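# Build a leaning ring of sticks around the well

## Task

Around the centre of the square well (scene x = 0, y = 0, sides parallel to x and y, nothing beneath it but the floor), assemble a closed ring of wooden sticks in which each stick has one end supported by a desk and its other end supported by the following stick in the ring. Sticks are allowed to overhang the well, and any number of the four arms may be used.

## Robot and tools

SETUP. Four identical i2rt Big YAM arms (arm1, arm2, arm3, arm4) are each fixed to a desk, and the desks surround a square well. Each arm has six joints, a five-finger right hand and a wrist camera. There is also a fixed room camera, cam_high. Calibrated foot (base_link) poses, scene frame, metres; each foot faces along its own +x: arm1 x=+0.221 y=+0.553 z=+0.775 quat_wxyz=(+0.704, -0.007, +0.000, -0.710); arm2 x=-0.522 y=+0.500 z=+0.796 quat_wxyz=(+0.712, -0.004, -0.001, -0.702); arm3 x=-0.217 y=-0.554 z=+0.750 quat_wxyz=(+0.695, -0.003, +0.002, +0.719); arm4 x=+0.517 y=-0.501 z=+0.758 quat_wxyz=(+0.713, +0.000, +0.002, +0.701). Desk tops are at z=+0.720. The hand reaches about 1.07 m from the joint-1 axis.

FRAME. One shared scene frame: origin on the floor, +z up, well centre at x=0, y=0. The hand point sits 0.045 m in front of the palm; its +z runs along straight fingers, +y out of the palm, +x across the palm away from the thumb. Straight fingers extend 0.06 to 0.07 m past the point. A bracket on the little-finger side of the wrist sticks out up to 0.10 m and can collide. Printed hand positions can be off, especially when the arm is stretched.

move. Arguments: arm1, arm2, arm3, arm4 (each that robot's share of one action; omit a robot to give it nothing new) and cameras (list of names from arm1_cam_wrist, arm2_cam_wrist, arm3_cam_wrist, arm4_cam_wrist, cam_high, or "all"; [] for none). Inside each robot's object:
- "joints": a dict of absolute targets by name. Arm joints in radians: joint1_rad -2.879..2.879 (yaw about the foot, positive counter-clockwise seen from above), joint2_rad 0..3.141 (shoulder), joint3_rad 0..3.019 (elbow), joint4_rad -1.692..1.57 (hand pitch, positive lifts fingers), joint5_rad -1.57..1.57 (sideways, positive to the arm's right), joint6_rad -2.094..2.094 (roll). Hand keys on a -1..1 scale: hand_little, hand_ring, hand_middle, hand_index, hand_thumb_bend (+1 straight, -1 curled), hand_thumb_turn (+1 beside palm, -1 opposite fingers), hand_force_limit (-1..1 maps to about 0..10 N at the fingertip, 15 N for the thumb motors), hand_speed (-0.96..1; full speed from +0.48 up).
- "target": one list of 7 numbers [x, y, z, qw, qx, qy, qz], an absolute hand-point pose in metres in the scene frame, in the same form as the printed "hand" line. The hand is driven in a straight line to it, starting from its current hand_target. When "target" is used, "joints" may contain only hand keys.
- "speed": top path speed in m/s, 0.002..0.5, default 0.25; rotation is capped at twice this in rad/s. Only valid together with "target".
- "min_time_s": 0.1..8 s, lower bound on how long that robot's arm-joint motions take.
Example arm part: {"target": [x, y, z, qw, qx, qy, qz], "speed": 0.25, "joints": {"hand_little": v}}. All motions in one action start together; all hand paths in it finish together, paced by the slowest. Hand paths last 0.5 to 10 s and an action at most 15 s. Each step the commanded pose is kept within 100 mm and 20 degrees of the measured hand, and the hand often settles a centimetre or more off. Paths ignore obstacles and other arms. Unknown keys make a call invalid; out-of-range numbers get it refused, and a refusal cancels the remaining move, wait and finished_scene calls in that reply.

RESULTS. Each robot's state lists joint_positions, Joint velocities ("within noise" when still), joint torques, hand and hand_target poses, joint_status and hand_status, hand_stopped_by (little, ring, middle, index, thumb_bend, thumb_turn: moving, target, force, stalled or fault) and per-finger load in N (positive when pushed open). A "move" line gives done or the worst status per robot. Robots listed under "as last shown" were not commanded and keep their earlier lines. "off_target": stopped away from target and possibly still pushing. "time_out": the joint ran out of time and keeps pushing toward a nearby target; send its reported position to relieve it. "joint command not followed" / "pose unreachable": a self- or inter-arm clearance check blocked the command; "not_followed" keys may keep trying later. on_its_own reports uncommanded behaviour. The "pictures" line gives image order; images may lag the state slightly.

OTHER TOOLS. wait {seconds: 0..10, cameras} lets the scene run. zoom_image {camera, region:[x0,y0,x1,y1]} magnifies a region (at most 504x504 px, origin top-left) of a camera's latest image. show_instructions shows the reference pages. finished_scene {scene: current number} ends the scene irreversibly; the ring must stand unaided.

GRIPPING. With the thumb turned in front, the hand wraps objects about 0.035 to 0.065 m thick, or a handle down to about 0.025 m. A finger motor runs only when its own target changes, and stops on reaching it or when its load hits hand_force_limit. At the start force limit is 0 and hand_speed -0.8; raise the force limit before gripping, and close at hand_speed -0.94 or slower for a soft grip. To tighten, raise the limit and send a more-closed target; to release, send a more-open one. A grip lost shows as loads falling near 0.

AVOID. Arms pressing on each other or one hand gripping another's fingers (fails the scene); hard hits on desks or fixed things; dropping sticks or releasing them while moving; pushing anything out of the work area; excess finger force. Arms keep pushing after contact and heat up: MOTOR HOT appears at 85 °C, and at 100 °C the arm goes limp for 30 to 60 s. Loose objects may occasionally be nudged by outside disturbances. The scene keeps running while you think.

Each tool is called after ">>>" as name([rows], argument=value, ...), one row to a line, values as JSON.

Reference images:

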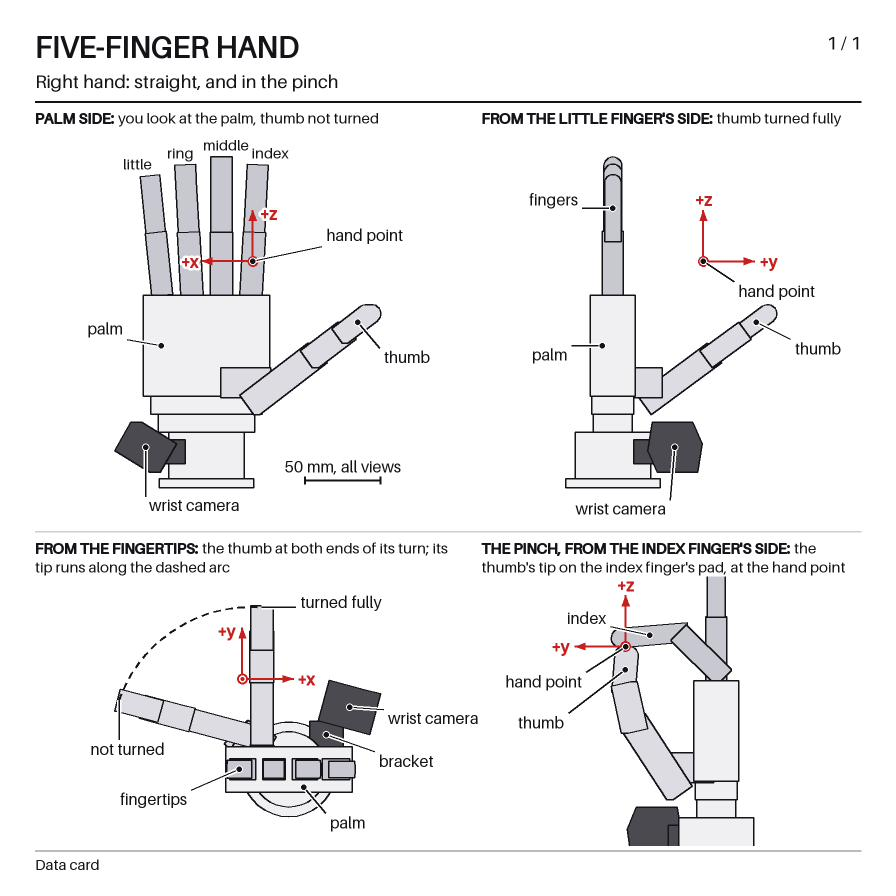

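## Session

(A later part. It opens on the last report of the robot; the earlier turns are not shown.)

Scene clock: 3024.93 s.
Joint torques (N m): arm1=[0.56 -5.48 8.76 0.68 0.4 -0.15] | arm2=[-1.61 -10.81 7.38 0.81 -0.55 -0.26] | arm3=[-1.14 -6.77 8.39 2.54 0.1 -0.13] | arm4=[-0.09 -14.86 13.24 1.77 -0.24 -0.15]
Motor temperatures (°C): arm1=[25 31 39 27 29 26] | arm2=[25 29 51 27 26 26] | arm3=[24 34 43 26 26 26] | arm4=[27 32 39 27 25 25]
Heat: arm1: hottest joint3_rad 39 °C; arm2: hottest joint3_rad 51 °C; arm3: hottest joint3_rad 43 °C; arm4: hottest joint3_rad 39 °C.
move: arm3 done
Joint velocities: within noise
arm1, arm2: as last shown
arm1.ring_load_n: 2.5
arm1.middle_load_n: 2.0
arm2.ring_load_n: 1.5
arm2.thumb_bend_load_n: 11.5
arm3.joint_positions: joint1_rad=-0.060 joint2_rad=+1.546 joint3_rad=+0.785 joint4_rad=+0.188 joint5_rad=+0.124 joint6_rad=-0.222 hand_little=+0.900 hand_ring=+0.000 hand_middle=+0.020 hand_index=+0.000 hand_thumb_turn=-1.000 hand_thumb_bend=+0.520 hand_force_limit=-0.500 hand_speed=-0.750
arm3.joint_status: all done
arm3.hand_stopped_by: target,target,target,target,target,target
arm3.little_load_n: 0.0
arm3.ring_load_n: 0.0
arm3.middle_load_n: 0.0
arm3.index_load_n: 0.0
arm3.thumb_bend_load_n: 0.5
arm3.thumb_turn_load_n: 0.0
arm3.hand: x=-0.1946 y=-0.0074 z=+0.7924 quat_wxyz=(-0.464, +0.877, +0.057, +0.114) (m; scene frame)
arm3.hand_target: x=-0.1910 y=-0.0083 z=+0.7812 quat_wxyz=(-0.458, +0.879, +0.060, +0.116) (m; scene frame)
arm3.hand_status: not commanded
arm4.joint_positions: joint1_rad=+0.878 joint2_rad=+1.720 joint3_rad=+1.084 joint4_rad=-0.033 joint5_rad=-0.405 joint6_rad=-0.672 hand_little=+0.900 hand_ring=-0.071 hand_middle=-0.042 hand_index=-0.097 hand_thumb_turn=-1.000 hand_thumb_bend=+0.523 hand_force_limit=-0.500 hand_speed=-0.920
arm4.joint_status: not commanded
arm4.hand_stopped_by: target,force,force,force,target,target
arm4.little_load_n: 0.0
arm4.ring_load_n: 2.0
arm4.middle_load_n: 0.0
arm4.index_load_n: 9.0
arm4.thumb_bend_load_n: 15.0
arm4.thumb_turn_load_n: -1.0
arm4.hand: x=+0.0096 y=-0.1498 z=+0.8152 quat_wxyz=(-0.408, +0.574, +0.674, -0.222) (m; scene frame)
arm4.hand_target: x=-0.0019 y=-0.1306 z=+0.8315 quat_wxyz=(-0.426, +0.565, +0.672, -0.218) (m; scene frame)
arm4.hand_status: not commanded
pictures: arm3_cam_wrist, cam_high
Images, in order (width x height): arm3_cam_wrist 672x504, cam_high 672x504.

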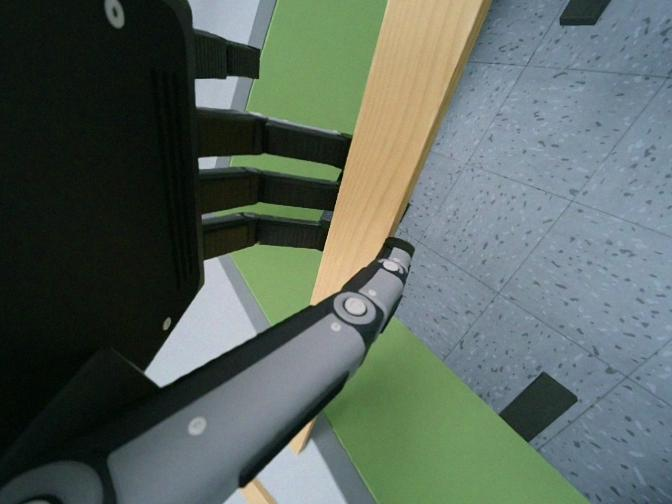

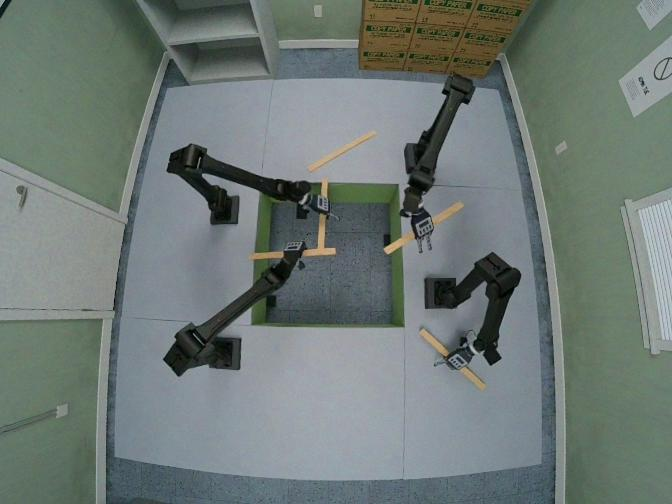

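>>> move(arm3={"joints": {"hand_thumb_bend": 0.85, "hand_index": 0.9, "hand_middle": 0.9, "hand_ring": 0.9, "hand_speed": -0.6}}, cameras=[])

>>> move(arm3={"target": [-0.191, -0.02, 0.83, 0.45779, -0.87943, -0.06027, -0.11578], "speed": 0.04}, cameras=[])

>>> move(arm3={"target": [-0.191, -0.04, 0.92, 0.45779, -0.87943, -0.06027, -0.11578], "speed": 0.1}, cameras=["arm3_cam_wrist", "cam_high"])

>>> zoom_image(camera="cam_high", region=[280, 160, 380, 270])

Scene clock: 3045.90 s.
Joint torques (N m): arm1=[0.67 -4.95 8.7 0.76 0.42 -0.18] | arm2=[-1.61 -10.75 7.38 0.81 -0.56 -0.26] | arm3=[-1.03 -6.83 8.4 2.52 0.1 -0.12] | arm4=[-0.03 -14.92 13.27 1.74 -0.24 -0.15]
Motor temperatures (°C): arm1=[25 31 39 27 29 26] | arm2=[25 29 51 27 26 26] | arm3=[24 35 43 26 26 26] | arm4=[27 32 39 27 25 25]
Heat: arm1: hottest joint3_rad 39 °C; arm2: hottest joint3_rad 51 °C; arm3: hottest joint3_rad 43 °C; arm4: hottest joint3_rad 39 °C.
move: arm3 done
Joint velocities: within noise
arm1, arm4: as last shown
arm2.joint_positions: joint1_rad=+1.126 joint2_rad=+1.367 joint3_rad=+1.026 joint4_rad=-0.537 joint5_rad=-0.732 joint6_rad=-0.657 hand_little=+0.900 hand_ring=-0.049 hand_middle=+0.900 hand_index=-0.098 hand_thumb_turn=-1.000 hand_thumb_bend=+0.523 hand_force_limit=+0.400 hand_speed=-0.930
arm2.joint_status: not commanded
arm2.hand_stopped_by: target,force,target,force,target,target
arm2.little_load_n: 0.0
arm2.ring_load_n: 1.5
arm2.middle_load_n: 0.0
arm2.index_load_n: 7.0
arm2.thumb_bend_load_n: 11.5
arm2.thumb_turn_load_n: 0.0
arm2.hand: x=-0.0484 y=+0.4163 z=+0.9655 quat_wxyz=(-0.399, +0.765, -0.452, +0.227) (m; scene frame)
arm2.hand_target: x=-0.0519 y=+0.4200 z=+0.9699 quat_wxyz=(-0.400, +0.768, -0.443, +0.231) (m; scene frame)
arm2.hand_status: not commanded
arm3.joint_positions: joint1_rad=-0.060 joint2_rad=+1.546 joint3_rad=+0.785 joint4_rad=+0.188 joint5_rad=+0.124 joint6_rad=-0.223 hand_little=+0.900 hand_ring=+0.900 hand_middle=+0.900 hand_index=+0.900 hand_thumb_turn=-1.000 hand_thumb_bend=+0.850 hand_force_limit=-0.500 hand_speed=-0.600
arm3.joint_status: all done
arm3.hand_stopped_by: target,target,target,target,target,target
arm3.little_load_n: 0.0
arm3.ring_load_n: 0.0
arm3.middle_load_n: 0.0
arm3.index_load_n: 0.0
arm3.thumb_bend_load_n: 0.0
arm3.thumb_turn_load_n: 0.0
arm3.hand: x=-0.1946 y=-0.0075 z=+0.7924 quat_wxyz=(-0.464, +0.877, +0.057, +0.114) (m; scene frame)
arm3.hand_target: x=-0.1910 y=-0.0084 z=+0.7812 quat_wxyz=(-0.458, +0.880, +0.060, +0.116) (m; scene frame)
arm3.hand_status: not commanded
arm4.middle_load_n: 0.5
arm4.thumb_turn_load_n: -0.5
pictures: none
No camera images: "cameras" was empty.

Scene clock: 3047.73 s.
Joint torques (N m): arm1=[1.03 -5.54 8.76 0.66 0.34 -0.15] | arm2=[-1.61 -10.81 7.36 0.83 -0.55 -0.26] | arm3=[-1.2 -8.18 10.81 1.44 0.07 -0.13] | arm4=[-0.09 -14.74 13.26 1.74 -0.24 -0.14]
Motor temperatures (°C): arm1=[25 31 39 27 29 26] | arm2=[25 29 51 27 26 26] | arm3=[24 35 43 26 26 26] | arm4=[27 32 39 27 25 25]
Heat: arm1: hottest joint3_rad 39 °C; arm2: hottest joint3_rad 51 °C; arm3: hottest joint3_rad 43 °C; arm4: hottest joint3_rad 39 °C.
move: arm3 off_target
Joint velocities: within noise
arm1, arm2, arm4: as last shown
arm1.ring_load_n: 2.0
arm1.index_load_n: 6.5
arm2.thumb_turn_load_n: -0.5
arm3.joint_positions: joint1_rad=-0.060 joint2_rad=+1.448 joint3_rad=+0.785 joint4_rad=+0.065 joint5_rad=+0.124 joint6_rad=-0.223 hand_little=+0.900 hand_ring=+0.900 hand_middle=+0.900 hand_index=+0.900 hand_thumb_turn=-1.000 hand_thumb_bend=+0.850 hand_force_limit=-0.500 hand_speed=-0.600
arm3.joint_status: not commanded
arm3.hand_stopped_by: target,target,target,target,target,target
arm3.little_load_n: 0.0
arm3.ring_load_n: 0.0
arm3.middle_load_n: 0.0
arm3.index_load_n: 0.0
arm3.thumb_bend_load_n: 0.0
arm3.thumb_turn_load_n: 0.0
arm3.hand: x=-0.1952 y=-0.0255 z=+0.8197 quat_wxyz=(-0.452, +0.883, +0.058, +0.112) (m; scene frame)
arm3.hand_target: x=-0.1910 y=-0.0201 z=+0.8300 quat_wxyz=(-0.458, +0.879, +0.060, +0.116) (m; scene frame)
arm3.hand_status: off_target (0.012 m and 0.9 deg from the pose sent, 0.040 m and 0.9 deg at the start)
arm4.middle_load_n: 0.0
arm4.index_load_n: 9.5
pictures: none
No camera images: "cameras" was empty.

Scene clock: 3049.40 s.
Joint torques (N m): arm1=[0.79 -5.25 8.68 0.72 0.39 -0.11] | arm2=[-1.61 -10.81 7.38 0.81 -0.55 -0.26] | arm3=[-1.32 -6.42 14.64 1.4 0.08 -0.12] | arm4=[0.09 -14.8 13.26 1.77 -0.25 -0.15]
Motor temperatures (°C): arm1=[25 31 39 27 29 26] | arm2=[25 29 51 27 26 26] | arm3=[24 35 43 26 26 26] | arm4=[27 32 39 27 25 25]
Heat: arm1: hottest joint3_rad 39 °C; arm2: hottest joint3_rad 51 °C; arm3: hottest joint3_rad 43 °C; arm4: hottest joint3_rad 39 °C.
move: arm3 off_target
Joint velocities: within noise
arm1, arm2, arm4: as last shown
arm1.index_load_n: 6.0
arm2.thumb_bend_load_n: 11.0
arm2.thumb_turn_load_n: 0.0
arm3.joint_positions: joint1_rad=-0.060 joint2_rad=+1.255 joint3_rad=+0.847 joint4_rad=-0.214 joint5_rad=+0.123 joint6_rad=-0.224 hand_little=+0.900 hand_ring=+0.900 hand_middle=+0.900 hand_index=+0.900 hand_thumb_turn=-1.000 hand_thumb_bend=+0.850 hand_force_limit=-0.500 hand_speed=-0.600
arm3.joint_status: not commanded
arm3.hand_stopped_by: target,target,target,target,target,target
arm3.little_load_n: 0.0
arm3.ring_load_n: 0.0
arm3.middle_load_n: 0.0
arm3.index_load_n: -0.5
arm3.thumb_bend_load_n: 0.0
arm3.thumb_turn_load_n: 0.0
arm3.hand: x=-0.1962 y=-0.0541 z=+0.8963 quat_wxyz=(-0.442, +0.888, +0.060, +0.111) (m; scene frame)
arm3.hand_target: x=-0.1910 y=-0.0410 z=+0.9201 quat_wxyz=(-0.458, +0.879, +0.060, +0.116) (m; scene frame)
arm3.hand_status: off_target (0.028 m and 2.1 deg from the pose sent, 0.101 m and 0.9 deg at the start)
arm4.middle_load_n: 0.5
arm4.index_load_n: 9.0
arm4.thumb_turn_load_n: -1.0
pictures: arm3_cam_wrist, cam_high
Images, in order (width x height): arm3_cam_wrist 672x504, cam_high 672x504.

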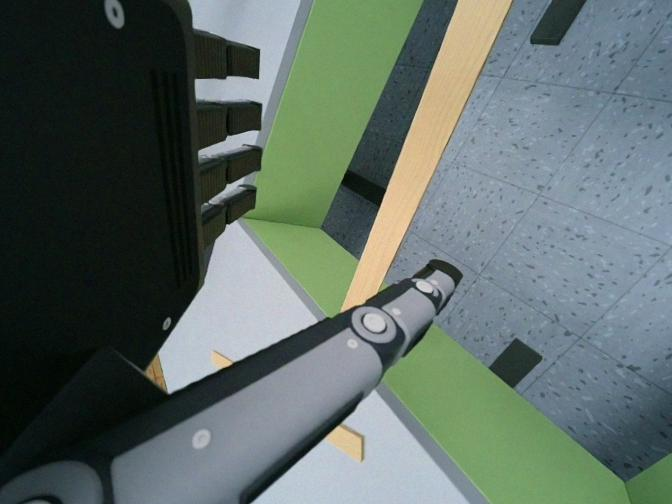

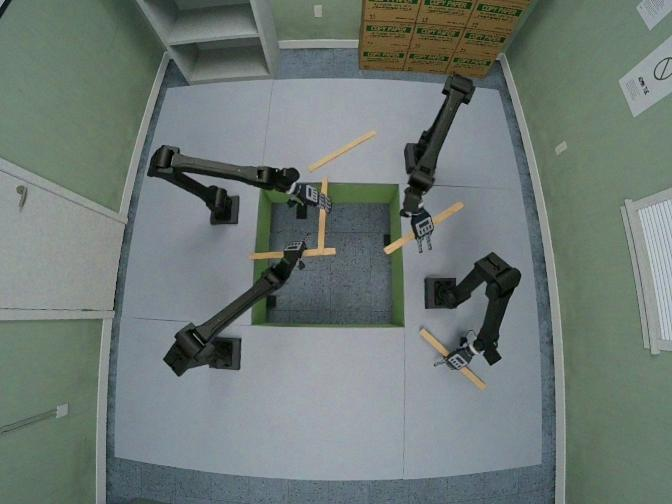

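Scaled by 4.582 from the camera's 672x504 image, which has a finer 960x720 frame.

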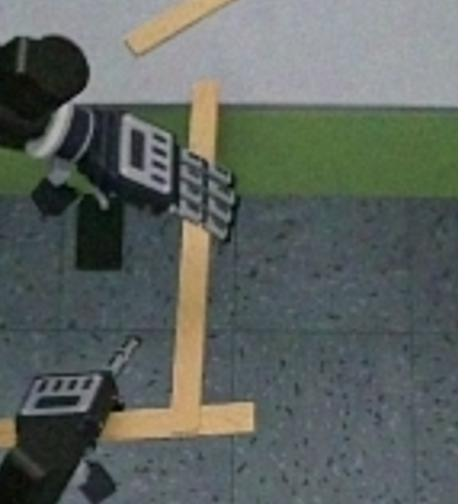

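>>> move(arm3={"target": [-0.50, -0.11, 0.965, 0.46173, -0.88701, -0.00465, 0.00242], "speed": 0.3, "joints": {"hand_thumb_bend": 0.52, "hand_speed": 0.0}}, arm2={"target": [-0.048, 0.30, 0.975, 0.29780, -0.67415, 0.57405, -0.35680], "speed": 0.15}, cameras=[])

>>> move(arm2={"target": [-0.016, 0.166, 0.93, 0.23244, -0.66151, 0.58148, -0.41266], "speed": 0.15}, cameras=["arm2_cam_wrist", "cam_high"])

>>> zoom_image(camera="cam_high", region=[280, 200, 440, 320])

Scene clock: 3074.23 s.
Joint torques (N m): arm1=[0.79 -5.36 8.83 0.73 0.45 -0.11] | arm2=[-2.32 -10.52 7.57 1.94 -0.19 -0.01] | arm3=[-0.09 -4.78 15.31 1.22 0.57 0.09] | arm4=[-0.09 -14.74 13.29 1.77 -0.24 -0.15]
Motor temperatures (°C): arm1=[25 31 39 27 29 26] | arm2=[25 29 51 27 26 26] | arm3=[24 34 46 26 26 26] | arm4=[27 32 39 27 25 25]
Heat: arm1: hottest joint3_rad 39 °C; arm2: hottest joint3_rad 51 °C; arm3: hottest joint3_rad 46 °C; arm4: hottest joint3_rad 39 °C.
move: arm2 done; arm3 off_target
Joint velocities: within noise
arm1.joint_positions: joint1_rad=+2.045 joint2_rad=+1.298 joint3_rad=+0.424 joint4_rad=-0.259 joint5_rad=+0.874 joint6_rad=+1.009 hand_little=+0.900 hand_ring=-0.071 hand_middle=-0.041 hand_index=-0.085 hand_thumb_turn=-1.000 hand_thumb_bend=+0.522 hand_force_limit=-0.600 hand_speed=-0.920
arm1.joint_status: not commanded
arm1.hand_stopped_by: target,force,force,force,target,target
arm1.little_load_n: 0.0
arm1.ring_load_n: 2.0
arm1.middle_load_n: 2.0
arm1.index_load_n: 6.0
arm1.thumb_bend_load_n: 10.5
arm1.thumb_turn_load_n: 0.5
arm1.hand: x=+0.5648 y=+0.6064 z=+0.7624 quat_wxyz=(-0.170, +0.357, -0.815, +0.424) (m; scene frame)
arm1.hand_target: x=+0.5786 y=+0.6078 z=+0.7751 quat_wxyz=(-0.180, +0.347, -0.816, +0.425) (m; scene frame)
arm1.hand_status: not commanded
arm2.joint_positions: joint1_rad=+0.998 joint2_rad=+1.341 joint3_rad=+0.996 joint4_rad=-0.363 joint5_rad=-0.455 joint6_rad=-0.519 hand_little=+0.900 hand_ring=-0.049 hand_middle=+0.900 hand_index=-0.098 hand_thumb_turn=-1.000 hand_thumb_bend=+0.523 hand_force_limit=+0.400 hand_speed=-0.930
arm2.joint_status: not commanded
arm2.hand_stopped_by: target,force,target,force,target,target
arm2.little_load_n: 0.0
arm2.ring_load_n: 1.5
arm2.middle_load_n: 0.0
arm2.index_load_n: 7.0
arm2.thumb_bend_load_n: 11.5
arm2.thumb_turn_load_n: 0.0
arm2.hand: x=-0.0478 y=+0.3024 z=+0.9679 quat_wxyz=(-0.295, +0.683, -0.572, +0.346) (m; scene frame)
arm2.hand_target: x=-0.0481 y=+0.3000 z=+0.9750 quat_wxyz=(-0.298, +0.674, -0.574, +0.357) (m; scene frame)
arm2.hand_status: done (0.008 m and 1.7 deg from the pose sent, 0.117 m and 25.7 deg at the start)
arm3.joint_positions: joint1_rad=+0.632 joint2_rad=+1.252 joint3_rad=+0.998 joint4_rad=-0.480 joint5_rad=+0.525 joint6_rad=+0.403 hand_little=+0.900 hand_ring=+0.900 hand_middle=+0.900 hand_index=+0.900 hand_thumb_turn=-1.000 hand_thumb_bend=+0.520 hand_force_limit=-0.500 hand_speed=+0.000
arm3.joint_status: all done
arm3.hand_stopped_by: target,target,target,target,target,target
arm3.little_load_n: 0.0
arm3.ring_load_n: 0.0
arm3.middle_load_n: 0.0
arm3.index_load_n: 0.0
arm3.thumb_bend_load_n: 0.0
arm3.thumb_turn_load_n: 0.0
arm3.hand: x=-0.4887 y=-0.1213 z=+0.9502 quat_wxyz=(-0.455, +0.890, +0.011, +0.005) (m; scene frame)
arm3.hand_target: x=-0.4996 y=-0.1108 z=+0.9650 quat_wxyz=(-0.462, +0.887, +0.005, -0.003) (m; scene frame)
arm3.hand_status: off_target (0.022 m and 1.4 deg from the pose sent, 0.316 m and 14.7 deg at the start)
arm4: as last shown
arm4.ring_load_n: 2.5
arm4.middle_load_n: 0.0
pictures: none
No camera images: "cameras" was empty.

Scene clock: 3075.87 s.
Joint torques (N m): arm1=[0.79 -5.3 8.69 0.69 0.38 -0.13] | arm2=[-3.14 -11.28 12.53 1.92 -0.22 -0.29] | arm3=[-0.09 -4.89 15.32 1.2 0.57 0.09] | arm4=[-0.15 -14.86 13.31 1.78 -0.24 -0.14]
Motor temperatures (°C): arm1=[25 31 39 27 29 26] | arm2=[25 29 51 27 26 26] | arm3=[24 34 46 26 26 26] | arm4=[27 32 39 27 25 25]
Heat: arm1: hottest joint3_rad 39 °C; arm2: hottest joint3_rad 51 °C; arm3: hottest joint3_rad 46 °C; arm4: hottest joint3_rad 39 °C.
move: arm2 off_target
Joint velocities: within noise
arm1, arm3, arm4: as last shown
arm1.thumb_turn_load_n: 0.0
arm2.joint_positions: joint1_rad=+0.862 joint2_rad=+1.569 joint3_rad=+1.049 joint4_rad=-0.206 joint5_rad=-0.408 joint6_rad=-0.601 hand_little=+0.900 hand_ring=-0.049 hand_middle=+0.900 hand_index=-0.098 hand_thumb_turn=-1.000 hand_thumb_bend=+0.523 hand_force_limit=+0.400 hand_speed=-0.930
arm2.joint_status: not commanded
arm2.hand_stopped_by: target,force,target,force,target,target
arm2.little_load_n: 0.0
arm2.ring_load_n: 1.5
arm2.middle_load_n: 0.0
arm2.index_load_n: 7.5
arm2.thumb_bend_load_n: 11.5
arm2.thumb_turn_load_n: 0.0
arm2.hand: x=-0.0417 y=+0.1906 z=+0.8965 quat_wxyz=(-0.234, +0.664, -0.604, +0.373) (m; scene frame)
arm2.hand_target: x=-0.0189 y=+0.1680 z=+0.9312 quat_wxyz=(-0.232, +0.661, -0.582, +0.413) (m; scene frame)
arm2.hand_status: off_target (0.049 m and 5.2 deg from the pose sent, 0.145 m and 10.8 deg at the start)
arm4.index_load_n: 9.5
arm4.thumb_turn_load_n: -0.5
pictures: arm2_cam_wrist, cam_high
Images, in order (width x height): arm2_cam_wrist 672x504, cam_high 672x504.

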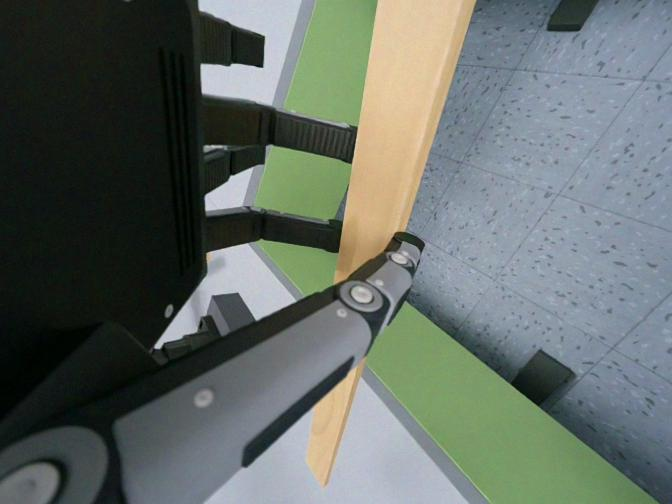

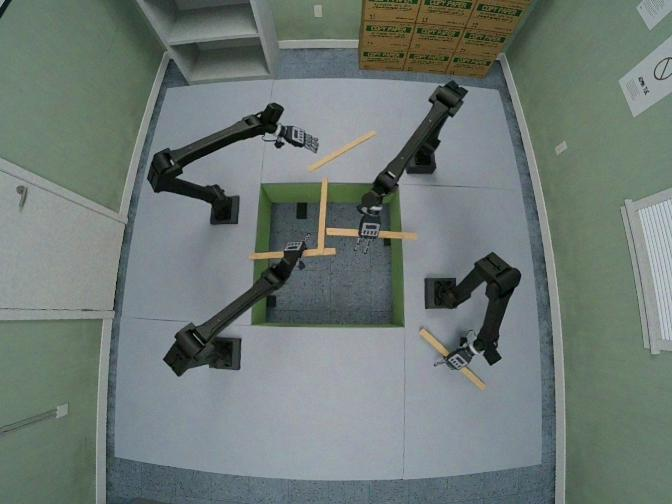

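Scaled by 3.150 from the camera's 672x504 image, which has a finer 960x720 frame.

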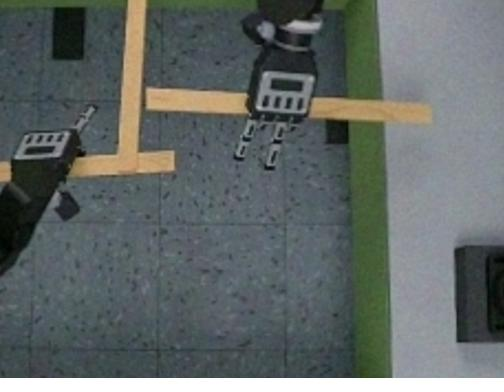

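>>> move(arm2={"target": [-0.010, 0.158, 0.895, 0.23603, -0.66656, 0.57568, -0.41061], "speed": 0.1}, cameras=["cam_high"])

>>> zoom_image(camera="cam_high", region=[280, 200, 440, 320])

Scene clock: 3083.90 s.
Joint torques (N m): arm1=[1.14 -5.71 8.73 0.5 0.4 -0.13] | arm2=[-2.43 -12.51 11.34 1.87 -0.39 -0.3] | arm3=[-0.09 -4.84 15.31 1.18 0.57 0.09] | arm4=[-0.09 -14.86 13.29 1.78 -0.25 -0.14]
Motor temperatures (°C): arm1=[25 31 39 27 29 26] | arm2=[25 30 55 27 26 26] | arm3=[24 34 47 26 26 26] | arm4=[27 32 39 27 25 25]
Heat: arm1: hottest joint3_rad 39 °C; arm2: hottest joint3_rad 55 °C; arm3: hottest joint3_rad 47 °C; arm4: hottest joint3_rad 39 °C.
move: arm2 off_target
Joint velocities: within noise
arm1, arm3, arm4: as last shown
arm1.index_load_n: 6.5
arm2.joint_positions: joint1_rad=+0.858 joint2_rad=+1.650 joint3_rad=+1.050 joint4_rad=-0.128 joint5_rad=-0.423 joint6_rad=-0.619 hand_little=+0.900 hand_ring=-0.049 hand_middle=+0.900 hand_index=-0.098 hand_thumb_turn=-1.000 hand_thumb_bend=+0.523 hand_force_limit=+0.400 hand_speed=-0.930
arm2.joint_status: not commanded
arm2.hand_stopped_by: target,force,target,force,target,target
arm2.little_load_n: 0.0
arm2.ring_load_n: 1.5
arm2.middle_load_n: 0.0
arm2.index_load_n: 7.0
arm2.thumb_bend_load_n: 11.5
arm2.thumb_turn_load_n: 0.0
arm2.hand: x=-0.0317 y=+0.1812 z=+0.8639 quat_wxyz=(-0.237, +0.670, -0.596, +0.373) (m; scene frame)
arm2.hand_target: x=-0.0122 y=+0.1595 z=+0.8960 quat_wxyz=(-0.236, +0.667, -0.576, +0.411) (m; scene frame)
arm2.hand_status: off_target (0.044 m and 4.9 deg from the pose sent, 0.046 m and 5.3 deg at the start)
arm4.ring_load_n: 2.0
arm4.thumb_turn_load_n: -1.0
pictures: cam_high
Images, in order (width x height): cam_high 672x504.

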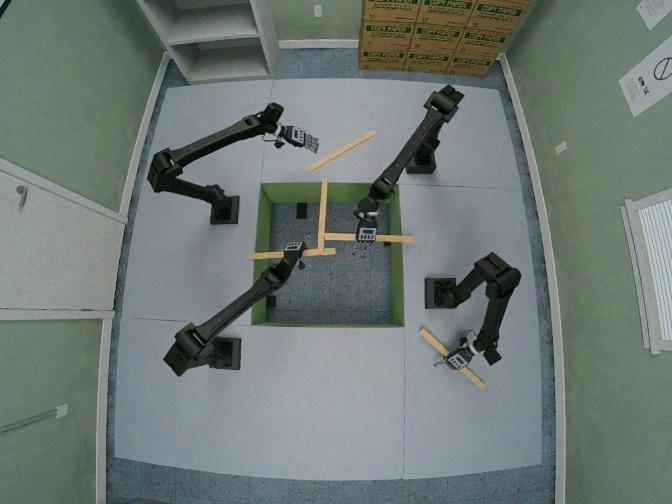

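Scaled by 3.150 from the camera's 672x504 image, which has a finer 960x720 frame.

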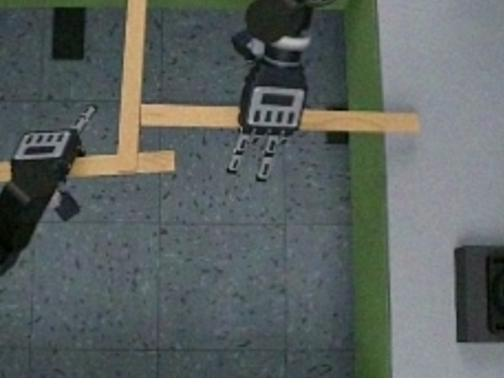

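>>> move(arm2={"target": [-0.0155, 0.1413, 0.865, 0.23267, -0.64586, 0.60043, -0.41014], "speed": 0.08}, cameras=["arm2_cam_wrist", "cam_high"])

>>> zoom_image(camera="cam_high", region=[280, 200, 440, 320])

Scene clock: 3124.67 s.
Joint torques (N m): arm1=[0.91 -5.89 8.73 0.65 0.39 -0.14] | arm2=[-2.32 -12.92 10.07 1.89 -0.17 0] | arm3=[-0.09 -4.84 15.31 1.2 0.57 0.09] | arm4=[-0.09 -14.74 13.26 1.74 -0.24 -0.15]
Motor temperatures (°C): arm1=[25 31 39 27 29 26] | arm2=[25 31 62 28 26 26] | arm3=[24 34 50 26 26 26] | arm4=[27 32 39 27 25 25]
Heat: arm1: hottest joint3_rad 39 °C; arm2: hottest joint3_rad 62 °C; arm3: hottest joint3_rad 50 °C; arm4: hottest joint3_rad 39 °C.
move: arm2 off_target
Joint velocities: within noise
arm1, arm3, arm4: as last shown
arm1.index_load_n: 6.0
arm1.thumb_turn_load_n: 0.5
arm2.joint_positions: joint1_rad=+0.831 joint2_rad=+1.709 joint3_rad=+1.050 joint4_rad=-0.054 joint5_rad=-0.416 joint6_rad=-0.610 hand_little=+0.900 hand_ring=-0.049 hand_middle=+0.900 hand_index=-0.098 hand_thumb_turn=-1.000 hand_thumb_bend=+0.523 hand_force_limit=+0.400 hand_speed=-0.930
arm2.joint_status: not commanded
arm2.hand_stopped_by: target,force,target,force,target,target
arm2.little_load_n: 0.0
arm2.ring_load_n: 1.5
arm2.middle_load_n: 0.0
arm2.index_load_n: 7.0
arm2.thumb_bend_load_n: 11.5
arm2.thumb_turn_load_n: 0.0
arm2.hand: x=-0.0324 y=+0.1593 z=+0.8414 quat_wxyz=(-0.231, +0.657, -0.607, +0.383) (m; scene frame)
arm2.hand_target: x=-0.0168 y=+0.1422 z=+0.8658 quat_wxyz=(-0.233, +0.646, -0.600, +0.410) (m; scene frame)
arm2.hand_status: off_target (0.034 m and 3.5 deg from the pose sent, 0.043 m and 5.1 deg at the start)
arm4.ring_load_n: 2.5
arm4.middle_load_n: 0.5
arm4.thumb_turn_load_n: -0.5
pictures: arm2_cam_wrist, cam_high
Images, in order (width x height): arm2_cam_wrist 672x504, cam_high 672x504.

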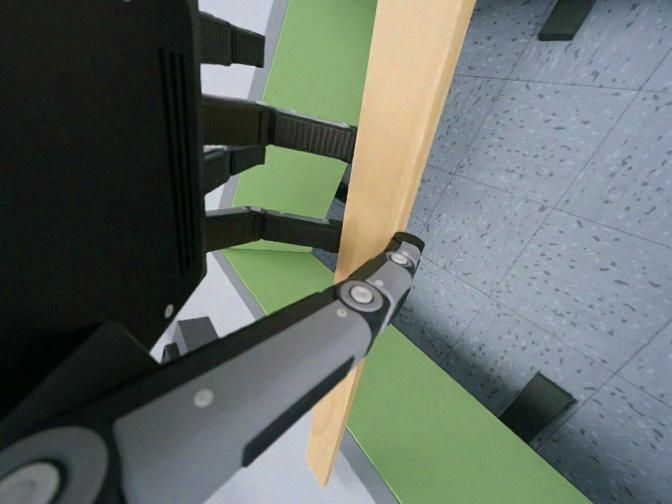

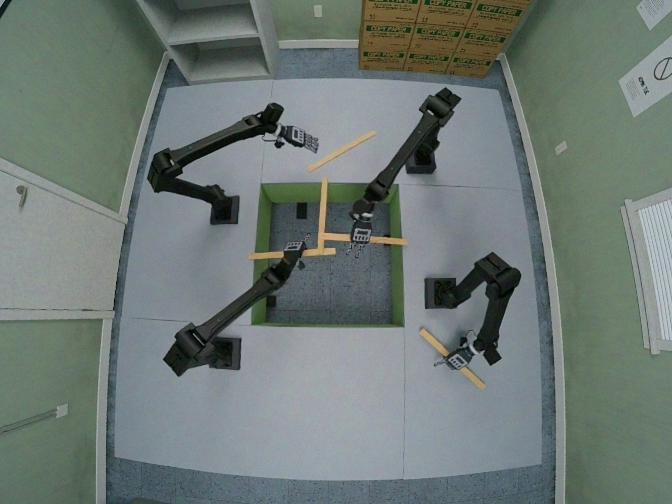

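Scaled by 3.150 from the camera's 672x504 image, which has a finer 960x720 frame.

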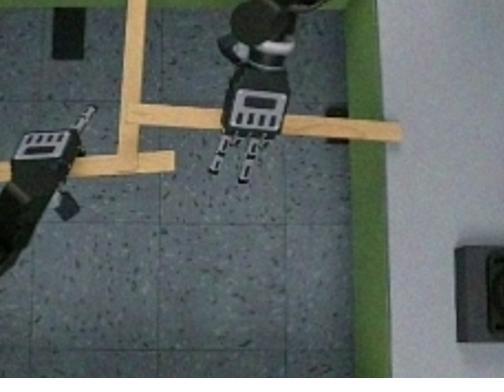

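>>> move(arm2={"target": [-0.020, 0.147, 0.836, 0.23267, -0.64586, 0.60043, -0.41014], "speed": 0.06}, cameras=["arm2_cam_wrist", "cam_high"])

>>> zoom_image(camera="cam_high", region=[280, 200, 440, 320])

Scene clock: 3136.00 s.
Joint torques (N m): arm1=[1.26 -5.25 8.76 0.64 0.38 -0.14] | arm2=[-2.08 -12.98 6.75 1.98 -0.15 -0.01] | arm3=[-0.15 -4.84 15.31 1.21 0.57 0.09] | arm4=[-0.15 -14.8 13.27 1.76 -0.25 -0.15]
Motor temperatures (°C): arm1=[25 31 39 27 29 26] | arm2=[25 31 62 28 26 26] | arm3=[24 34 50 26 26 26] | arm4=[27 32 40 27 25 25]
Heat: arm1: hottest joint3_rad 39 °C; arm2: hottest joint3_rad 62 °C; arm3: hottest joint3_rad 50 °C; arm4: hottest joint3_rad 40 °C.
move: arm2 done
Joint velocities: within noise
arm1, arm3: as last shown
arm1.thumb_turn_load_n: 0.0
arm2.joint_positions: joint1_rad=+0.831 joint2_rad=+1.743 joint3_rad=+1.050 joint4_rad=+0.028 joint5_rad=-0.413 joint6_rad=-0.608 hand_little=+0.900 hand_ring=-0.049 hand_middle=+0.900 hand_index=-0.098 hand_thumb_turn=-1.000 hand_thumb_bend=+0.523 hand_force_limit=+0.400 hand_speed=-0.930
arm2.joint_status: not commanded
arm2.hand_stopped_by: target,force,target,force,target,target
arm2.little_load_n: 0.0
arm2.ring_load_n: 1.5
arm2.middle_load_n: 0.0
arm2.index_load_n: 7.0
arm2.thumb_bend_load_n: 11.0
arm2.thumb_turn_load_n: 0.0
arm2.hand: x=-0.0217 y=+0.1493 z=+0.8343 quat_wxyz=(-0.230, +0.653, -0.598, +0.404) (m; scene frame)
arm2.hand_target: x=-0.0201 y=+0.1470 z=+0.8360 quat_wxyz=(-0.233, +0.646, -0.600, +0.410) (m; scene frame)
arm2.hand_status: done (0.003 m and 1.2 deg from the pose sent, 0.018 m and 3.5 deg at the start)
arm4.joint_positions: joint1_rad=+0.878 joint2_rad=+1.720 joint3_rad=+1.084 joint4_rad=-0.033 joint5_rad=-0.405 joint6_rad=-0.672 hand_little=+0.900 hand_ring=-0.071 hand_middle=-0.042 hand_index=-0.097 hand_thumb_turn=-1.000 hand_thumb_bend=+0.523 hand_force_limit=-0.500 hand_speed=-0.920
arm4.joint_status: not commanded
arm4.hand_stopped_by: target,force,force,force,target,target
arm4.little_load_n: 0.0
arm4.ring_load_n: 2.0
arm4.middle_load_n: 0.0
arm4.index_load_n: 9.5
arm4.thumb_bend_load_n: 15.0
arm4.thumb_turn_load_n: -0.5
arm4.hand: x=+0.0096 y=-0.1498 z=+0.8152 quat_wxyz=(-0.408, +0.574, +0.674, -0.222) (m; scene frame)
arm4.hand_target: x=-0.0019 y=-0.1306 z=+0.8315 quat_wxyz=(-0.426, +0.565, +0.672, -0.218) (m; scene frame)
arm4.hand_status: not commanded
pictures: arm2_cam_wrist, cam_high
Images, in order (width x height): arm2_cam_wrist 672x504, cam_high 672x504.

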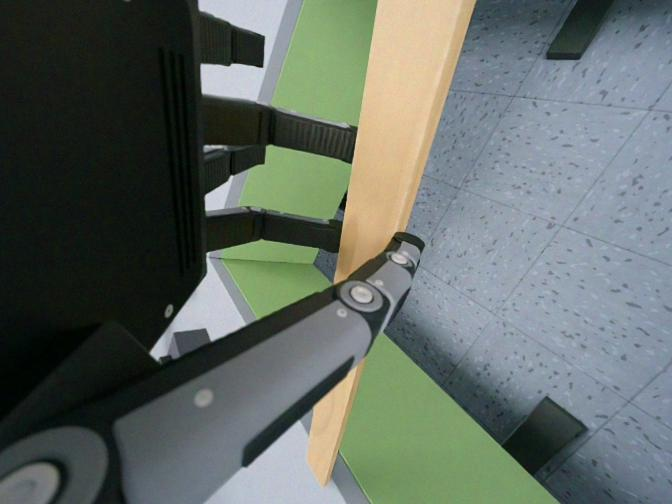

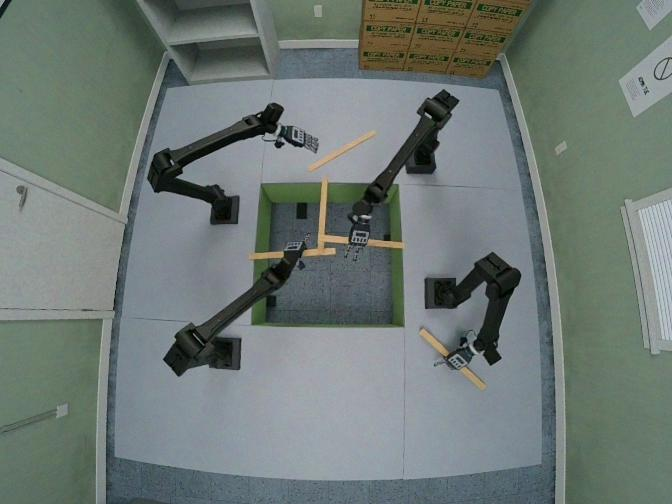

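Scaled by 3.150 from the camera's 672x504 image, which has a finer 960x720 frame.

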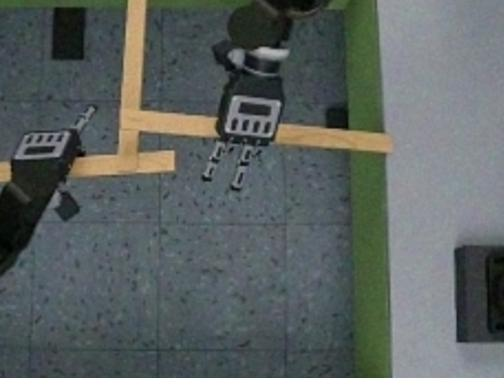

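>>> move(arm2={"target": [-0.035, 0.164, 0.816, 0.25040, -0.63895, 0.61058, -0.39531], "speed": 0.06}, cameras=["arm2_cam_wrist", "cam_high"])

>>> zoom_image(camera="cam_high", region=[280, 200, 440, 320])

Scene clock: 3148.77 s.
Joint torques (N m): arm1=[1.03 -5.71 8.69 0.72 0.45 -0.15] | arm2=[-2.43 -12.63 6.13 2.04 -0.37 -0.01] | arm3=[-0.09 -4.89 15.34 1.2 0.57 0.09] | arm4=[-0.03 -14.86 13.27 1.76 -0.25 -0.14]
Motor temperatures (°C): arm1=[25 31 39 27 29 26] | arm2=[25 31 59 28 26 26] | arm3=[24 34 51 26 26 26] | arm4=[27 32 40 27 25 25]
Heat: arm1: hottest joint3_rad 39 °C; arm2: hottest joint3_rad 59 °C; arm3: hottest joint3_rad 51 °C; arm4: hottest joint3_rad 40 °C.
move: arm2 done
Joint velocities: within noise
arm1, arm3, arm4: as last shown
arm2.joint_positions: joint1_rad=+0.828 joint2_rad=+1.743 joint3_rad=+0.990 joint4_rad=+0.072 joint5_rad=-0.439 joint6_rad=-0.576 hand_little=+0.900 hand_ring=-0.049 hand_middle=+0.900 hand_index=-0.098 hand_thumb_turn=-1.000 hand_thumb_bend=+0.523 hand_force_limit=+0.400 hand_speed=-0.930
arm2.joint_status: not commanded
arm2.hand_stopped_by: target,force,target,force,target,target
arm2.little_load_n: 0.0
arm2.ring_load_n: 2.0
arm2.middle_load_n: -0.5
arm2.index_load_n: 7.0
arm2.thumb_bend_load_n: 11.5
arm2.thumb_turn_load_n: 0.0
arm2.hand: x=-0.0337 y=+0.1664 z=+0.8163 quat_wxyz=(-0.247, +0.646, -0.607, +0.391) (m; scene frame)
arm2.hand_target: x=-0.0351 y=+0.1640 z=+0.8160 quat_wxyz=(-0.250, +0.639, -0.611, +0.395) (m; scene frame)
arm2.hand_status: done (0.003 m and 1.1 deg from the pose sent, 0.027 m and 3.3 deg at the start)
arm3.index_load_n: -0.5
arm4.index_load_n: 9.0
arm4.thumb_turn_load_n: -1.0
pictures: arm2_cam_wrist, cam_high
Images, in order (width x height): arm2_cam_wrist 672x504, cam_high 672x504.

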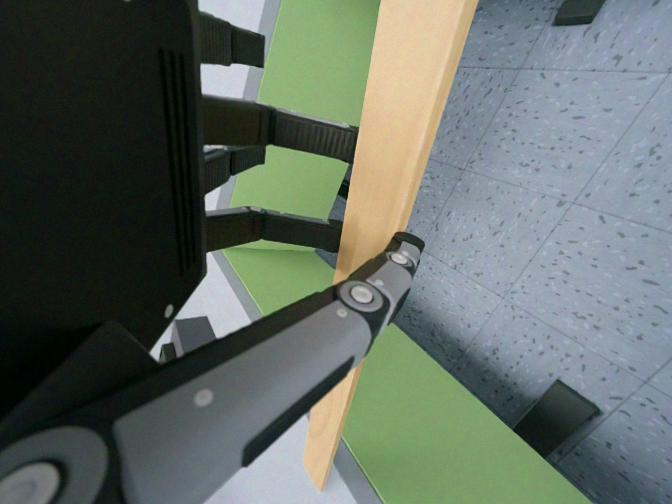

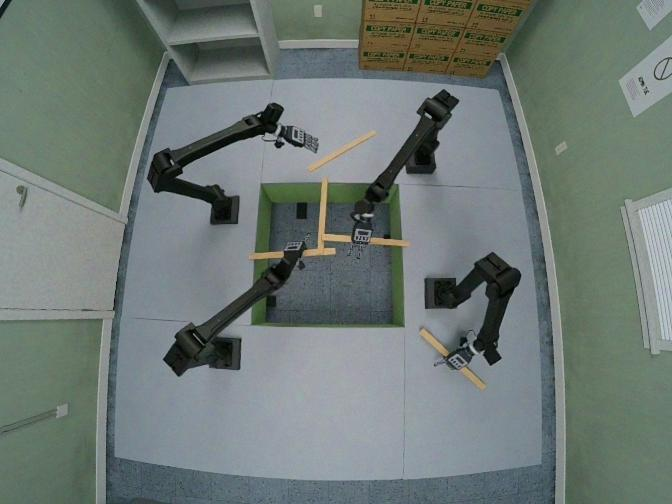

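Scaled by 3.150 from the camera's 672x504 image, which has a finer 960x720 frame.

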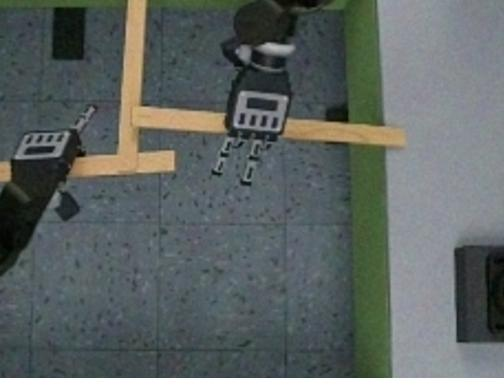

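>>> move(arm2={"target": [-0.035, 0.158, 0.805, 0.25627, -0.63652, 0.61388, -0.39029], "speed": 0.03}, cameras=["arm2_cam_wrist", "cam_high"])

>>> zoom_image(camera="cam_high", region=[280, 200, 440, 320])

Scene clock: 3162.30 s.
Joint torques (N m): arm1=[1.32 -5.54 8.72 0.59 0.4 -0.13] | arm2=[-2.43 -12.63 6.79 1.94 -0.36 -0.06] | arm3=[-0.03 -4.84 15.32 1.21 0.57 0.09] | arm4=[-0.03 -14.8 13.27 1.76 -0.24 -0.15]
Motor temperatures (°C): arm1=[25 31 39 27 29 26] | arm2=[25 31 55 28 26 26] | arm3=[24 34 51 26 26 26] | arm4=[27 32 40 27 25 25]
Heat: arm1: hottest joint3_rad 39 °C; arm2: hottest joint3_rad 55 °C; arm3: hottest joint3_rad 51 °C; arm4: hottest joint3_rad 40 °C.
move: arm2 done
Joint velocities: within noise
arm1, arm3, arm4: as last shown
arm2.joint_positions: joint1_rad=+0.814 joint2_rad=+1.774 joint3_rad=+0.990 joint4_rad=+0.085 joint5_rad=-0.458 joint6_rad=-0.569 hand_little=+0.900 hand_ring=-0.049 hand_middle=+0.900 hand_index=-0.098 hand_thumb_turn=-1.000 hand_thumb_bend=+0.523 hand_force_limit=+0.400 hand_speed=-0.930
arm2.joint_status: not commanded
arm2.hand_stopped_by: target,force,target,force,target,target
arm2.little_load_n: 0.0
arm2.ring_load_n: 1.5
arm2.middle_load_n: 0.0
arm2.index_load_n: 7.0
arm2.thumb_bend_load_n: 11.5
arm2.thumb_turn_load_n: 0.0
arm2.hand: x=-0.0377 y=+0.1639 z=+0.8018 quat_wxyz=(-0.254, +0.643, -0.613, +0.382) (m; scene frame)
arm2.hand_target: x=-0.0352 y=+0.1580 z=+0.8051 quat_wxyz=(-0.256, +0.637, -0.614, +0.390) (m; scene frame)
arm2.hand_status: done (0.007 m and 1.2 deg from the pose sent, 0.014 m and 1.8 deg at the start)
arm3.index_load_n: 0.0
arm4.index_load_n: 9.5
arm4.hand: x=+0.0097 y=-0.1499 z=+0.8150 quat_wxyz=(-0.408, +0.574, +0.674, -0.222) (m; scene frame)
arm4.hand_target: x=-0.0019 y=-0.1306 z=+0.8314 quat_wxyz=(-0.426, +0.565, +0.672, -0.218) (m; scene frame)
pictures: arm2_cam_wrist, cam_high
Images, in order (width x height): arm2_cam_wrist 672x504, cam_high 672x504.

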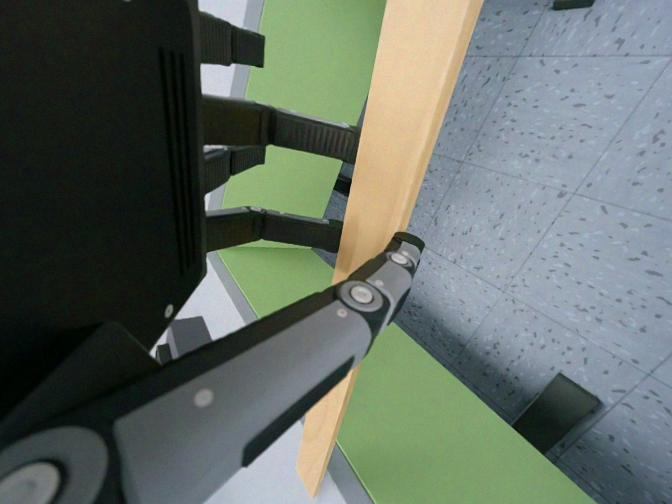

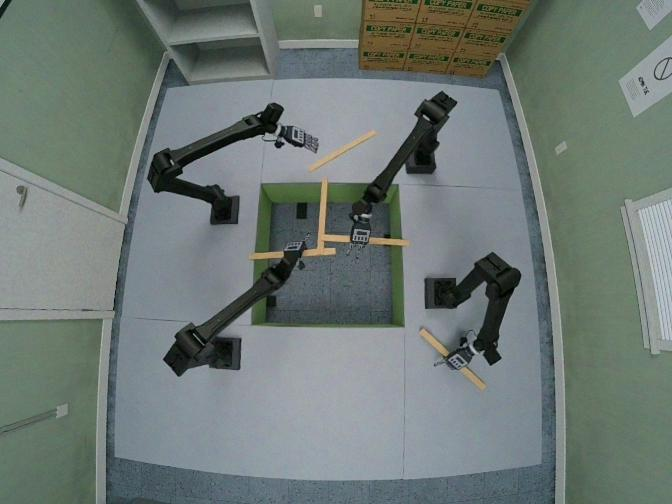

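Scaled by 3.150 from the camera's 672x504 image, which has a finer 960x720 frame.

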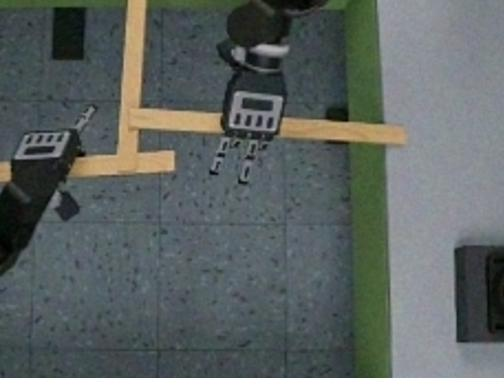

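>>> move(arm2={"joints": {"hand_ring": 0.5, "hand_index": 0.0, "hand_speed": -0.88}}, cameras=["arm2_cam_wrist", "cam_high"])

>>> zoom_image(camera="cam_high", region=[280, 200, 440, 320])

Scene clock: 3180.70 s.
Joint torques (N m): arm1=[0.85 -5.6 8.68 0.8 0.4 -0.1] | arm2=[-2.43 -12.63 6.8 1.89 -0.36 -0.06] | arm3=[-0.09 -4.84 15.32 1.2 0.57 0.1] | arm4=[-0.15 -14.97 13.26 1.73 -0.24 -0.14]
Motor temperatures (°C): arm1=[25 31 39 27 29 26] | arm2=[25 30 52 28 26 26] | arm3=[24 33 52 26 26 26] | arm4=[27 32 40 27 25 25]
Heat: arm1: hottest joint3_rad 39 °C; arm2: hottest joint3_rad 52 °C; arm3: hottest joint3_rad 52 °C; arm4: hottest joint3_rad 40 °C.
move: arm2 done
Joint velocities: within noise
arm1, arm3, arm4: as last shown
arm2.joint_positions: joint1_rad=+0.814 joint2_rad=+1.774 joint3_rad=+0.990 joint4_rad=+0.086 joint5_rad=-0.458 joint6_rad=-0.569 hand_little=+0.900 hand_ring=+0.500 hand_middle=+0.900 hand_index=+0.000 hand_thumb_turn=-1.000 hand_thumb_bend=+0.520 hand_force_limit=+0.400 hand_speed=-0.880
arm2.joint_status: all done
arm2.hand_stopped_by: target,target,target,target,target,target
arm2.little_load_n: 0.0
arm2.ring_load_n: 0.0
arm2.middle_load_n: 0.0
arm2.index_load_n: -0.5
arm2.thumb_bend_load_n: 0.0
arm2.thumb_turn_load_n: 0.5
arm2.hand: x=-0.0375 y=+0.1638 z=+0.8020 quat_wxyz=(-0.254, +0.643, -0.613, +0.383) (m; scene frame)
arm2.hand_target: x=-0.0352 y=+0.1580 z=+0.8051 quat_wxyz=(-0.256, +0.637, -0.614, +0.390) (m; scene frame)
arm2.hand_status: not commanded
arm4.joint_positions: joint1_rad=+0.878 joint2_rad=+1.721 joint3_rad=+1.084 joint4_rad=-0.033 joint5_rad=-0.405 joint6_rad=-0.672 hand_little=+0.900 hand_ring=-0.071 hand_middle=-0.042 hand_index=-0.097 hand_thumb_turn=-1.000 hand_thumb_bend=+0.523 hand_force_limit=-0.500 hand_speed=-0.920
arm4.ring_load_n: 2.5
arm4.thumb_turn_load_n: -0.5
arm4.hand: x=+0.0097 y=-0.1499 z=+0.8143 quat_wxyz=(-0.407, +0.575, +0.674, -0.222) (m; scene frame)
pictures: arm2_cam_wrist, cam_high
Images, in order (width x height): arm2_cam_wrist 672x504, cam_high 672x504.

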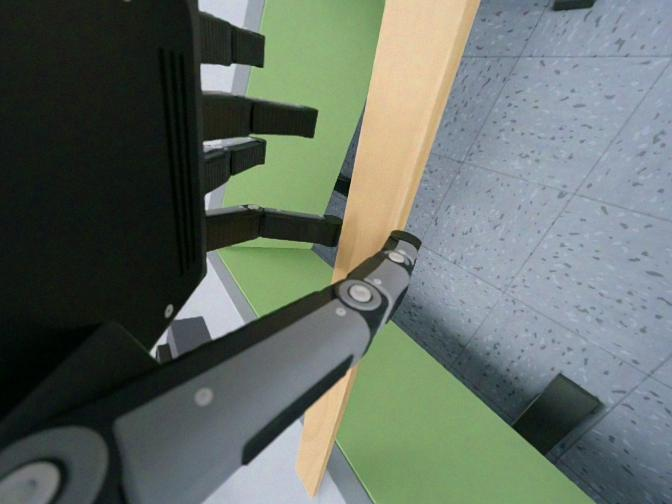

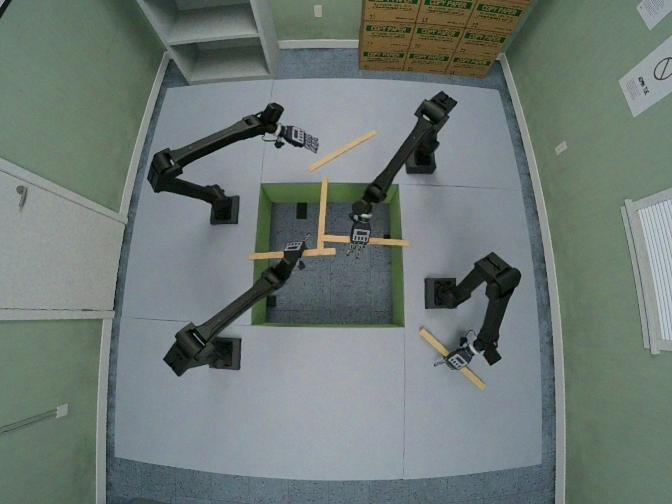

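Scaled by 3.150 from the camera's 672x504 image, which has a finer 960x720 frame.

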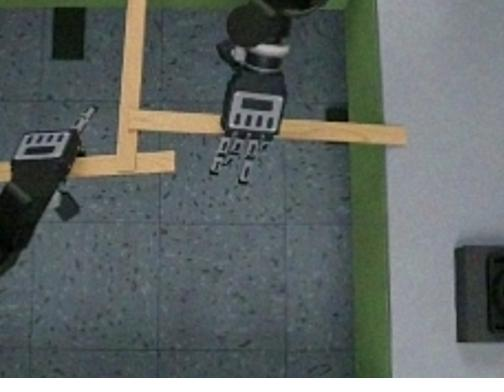

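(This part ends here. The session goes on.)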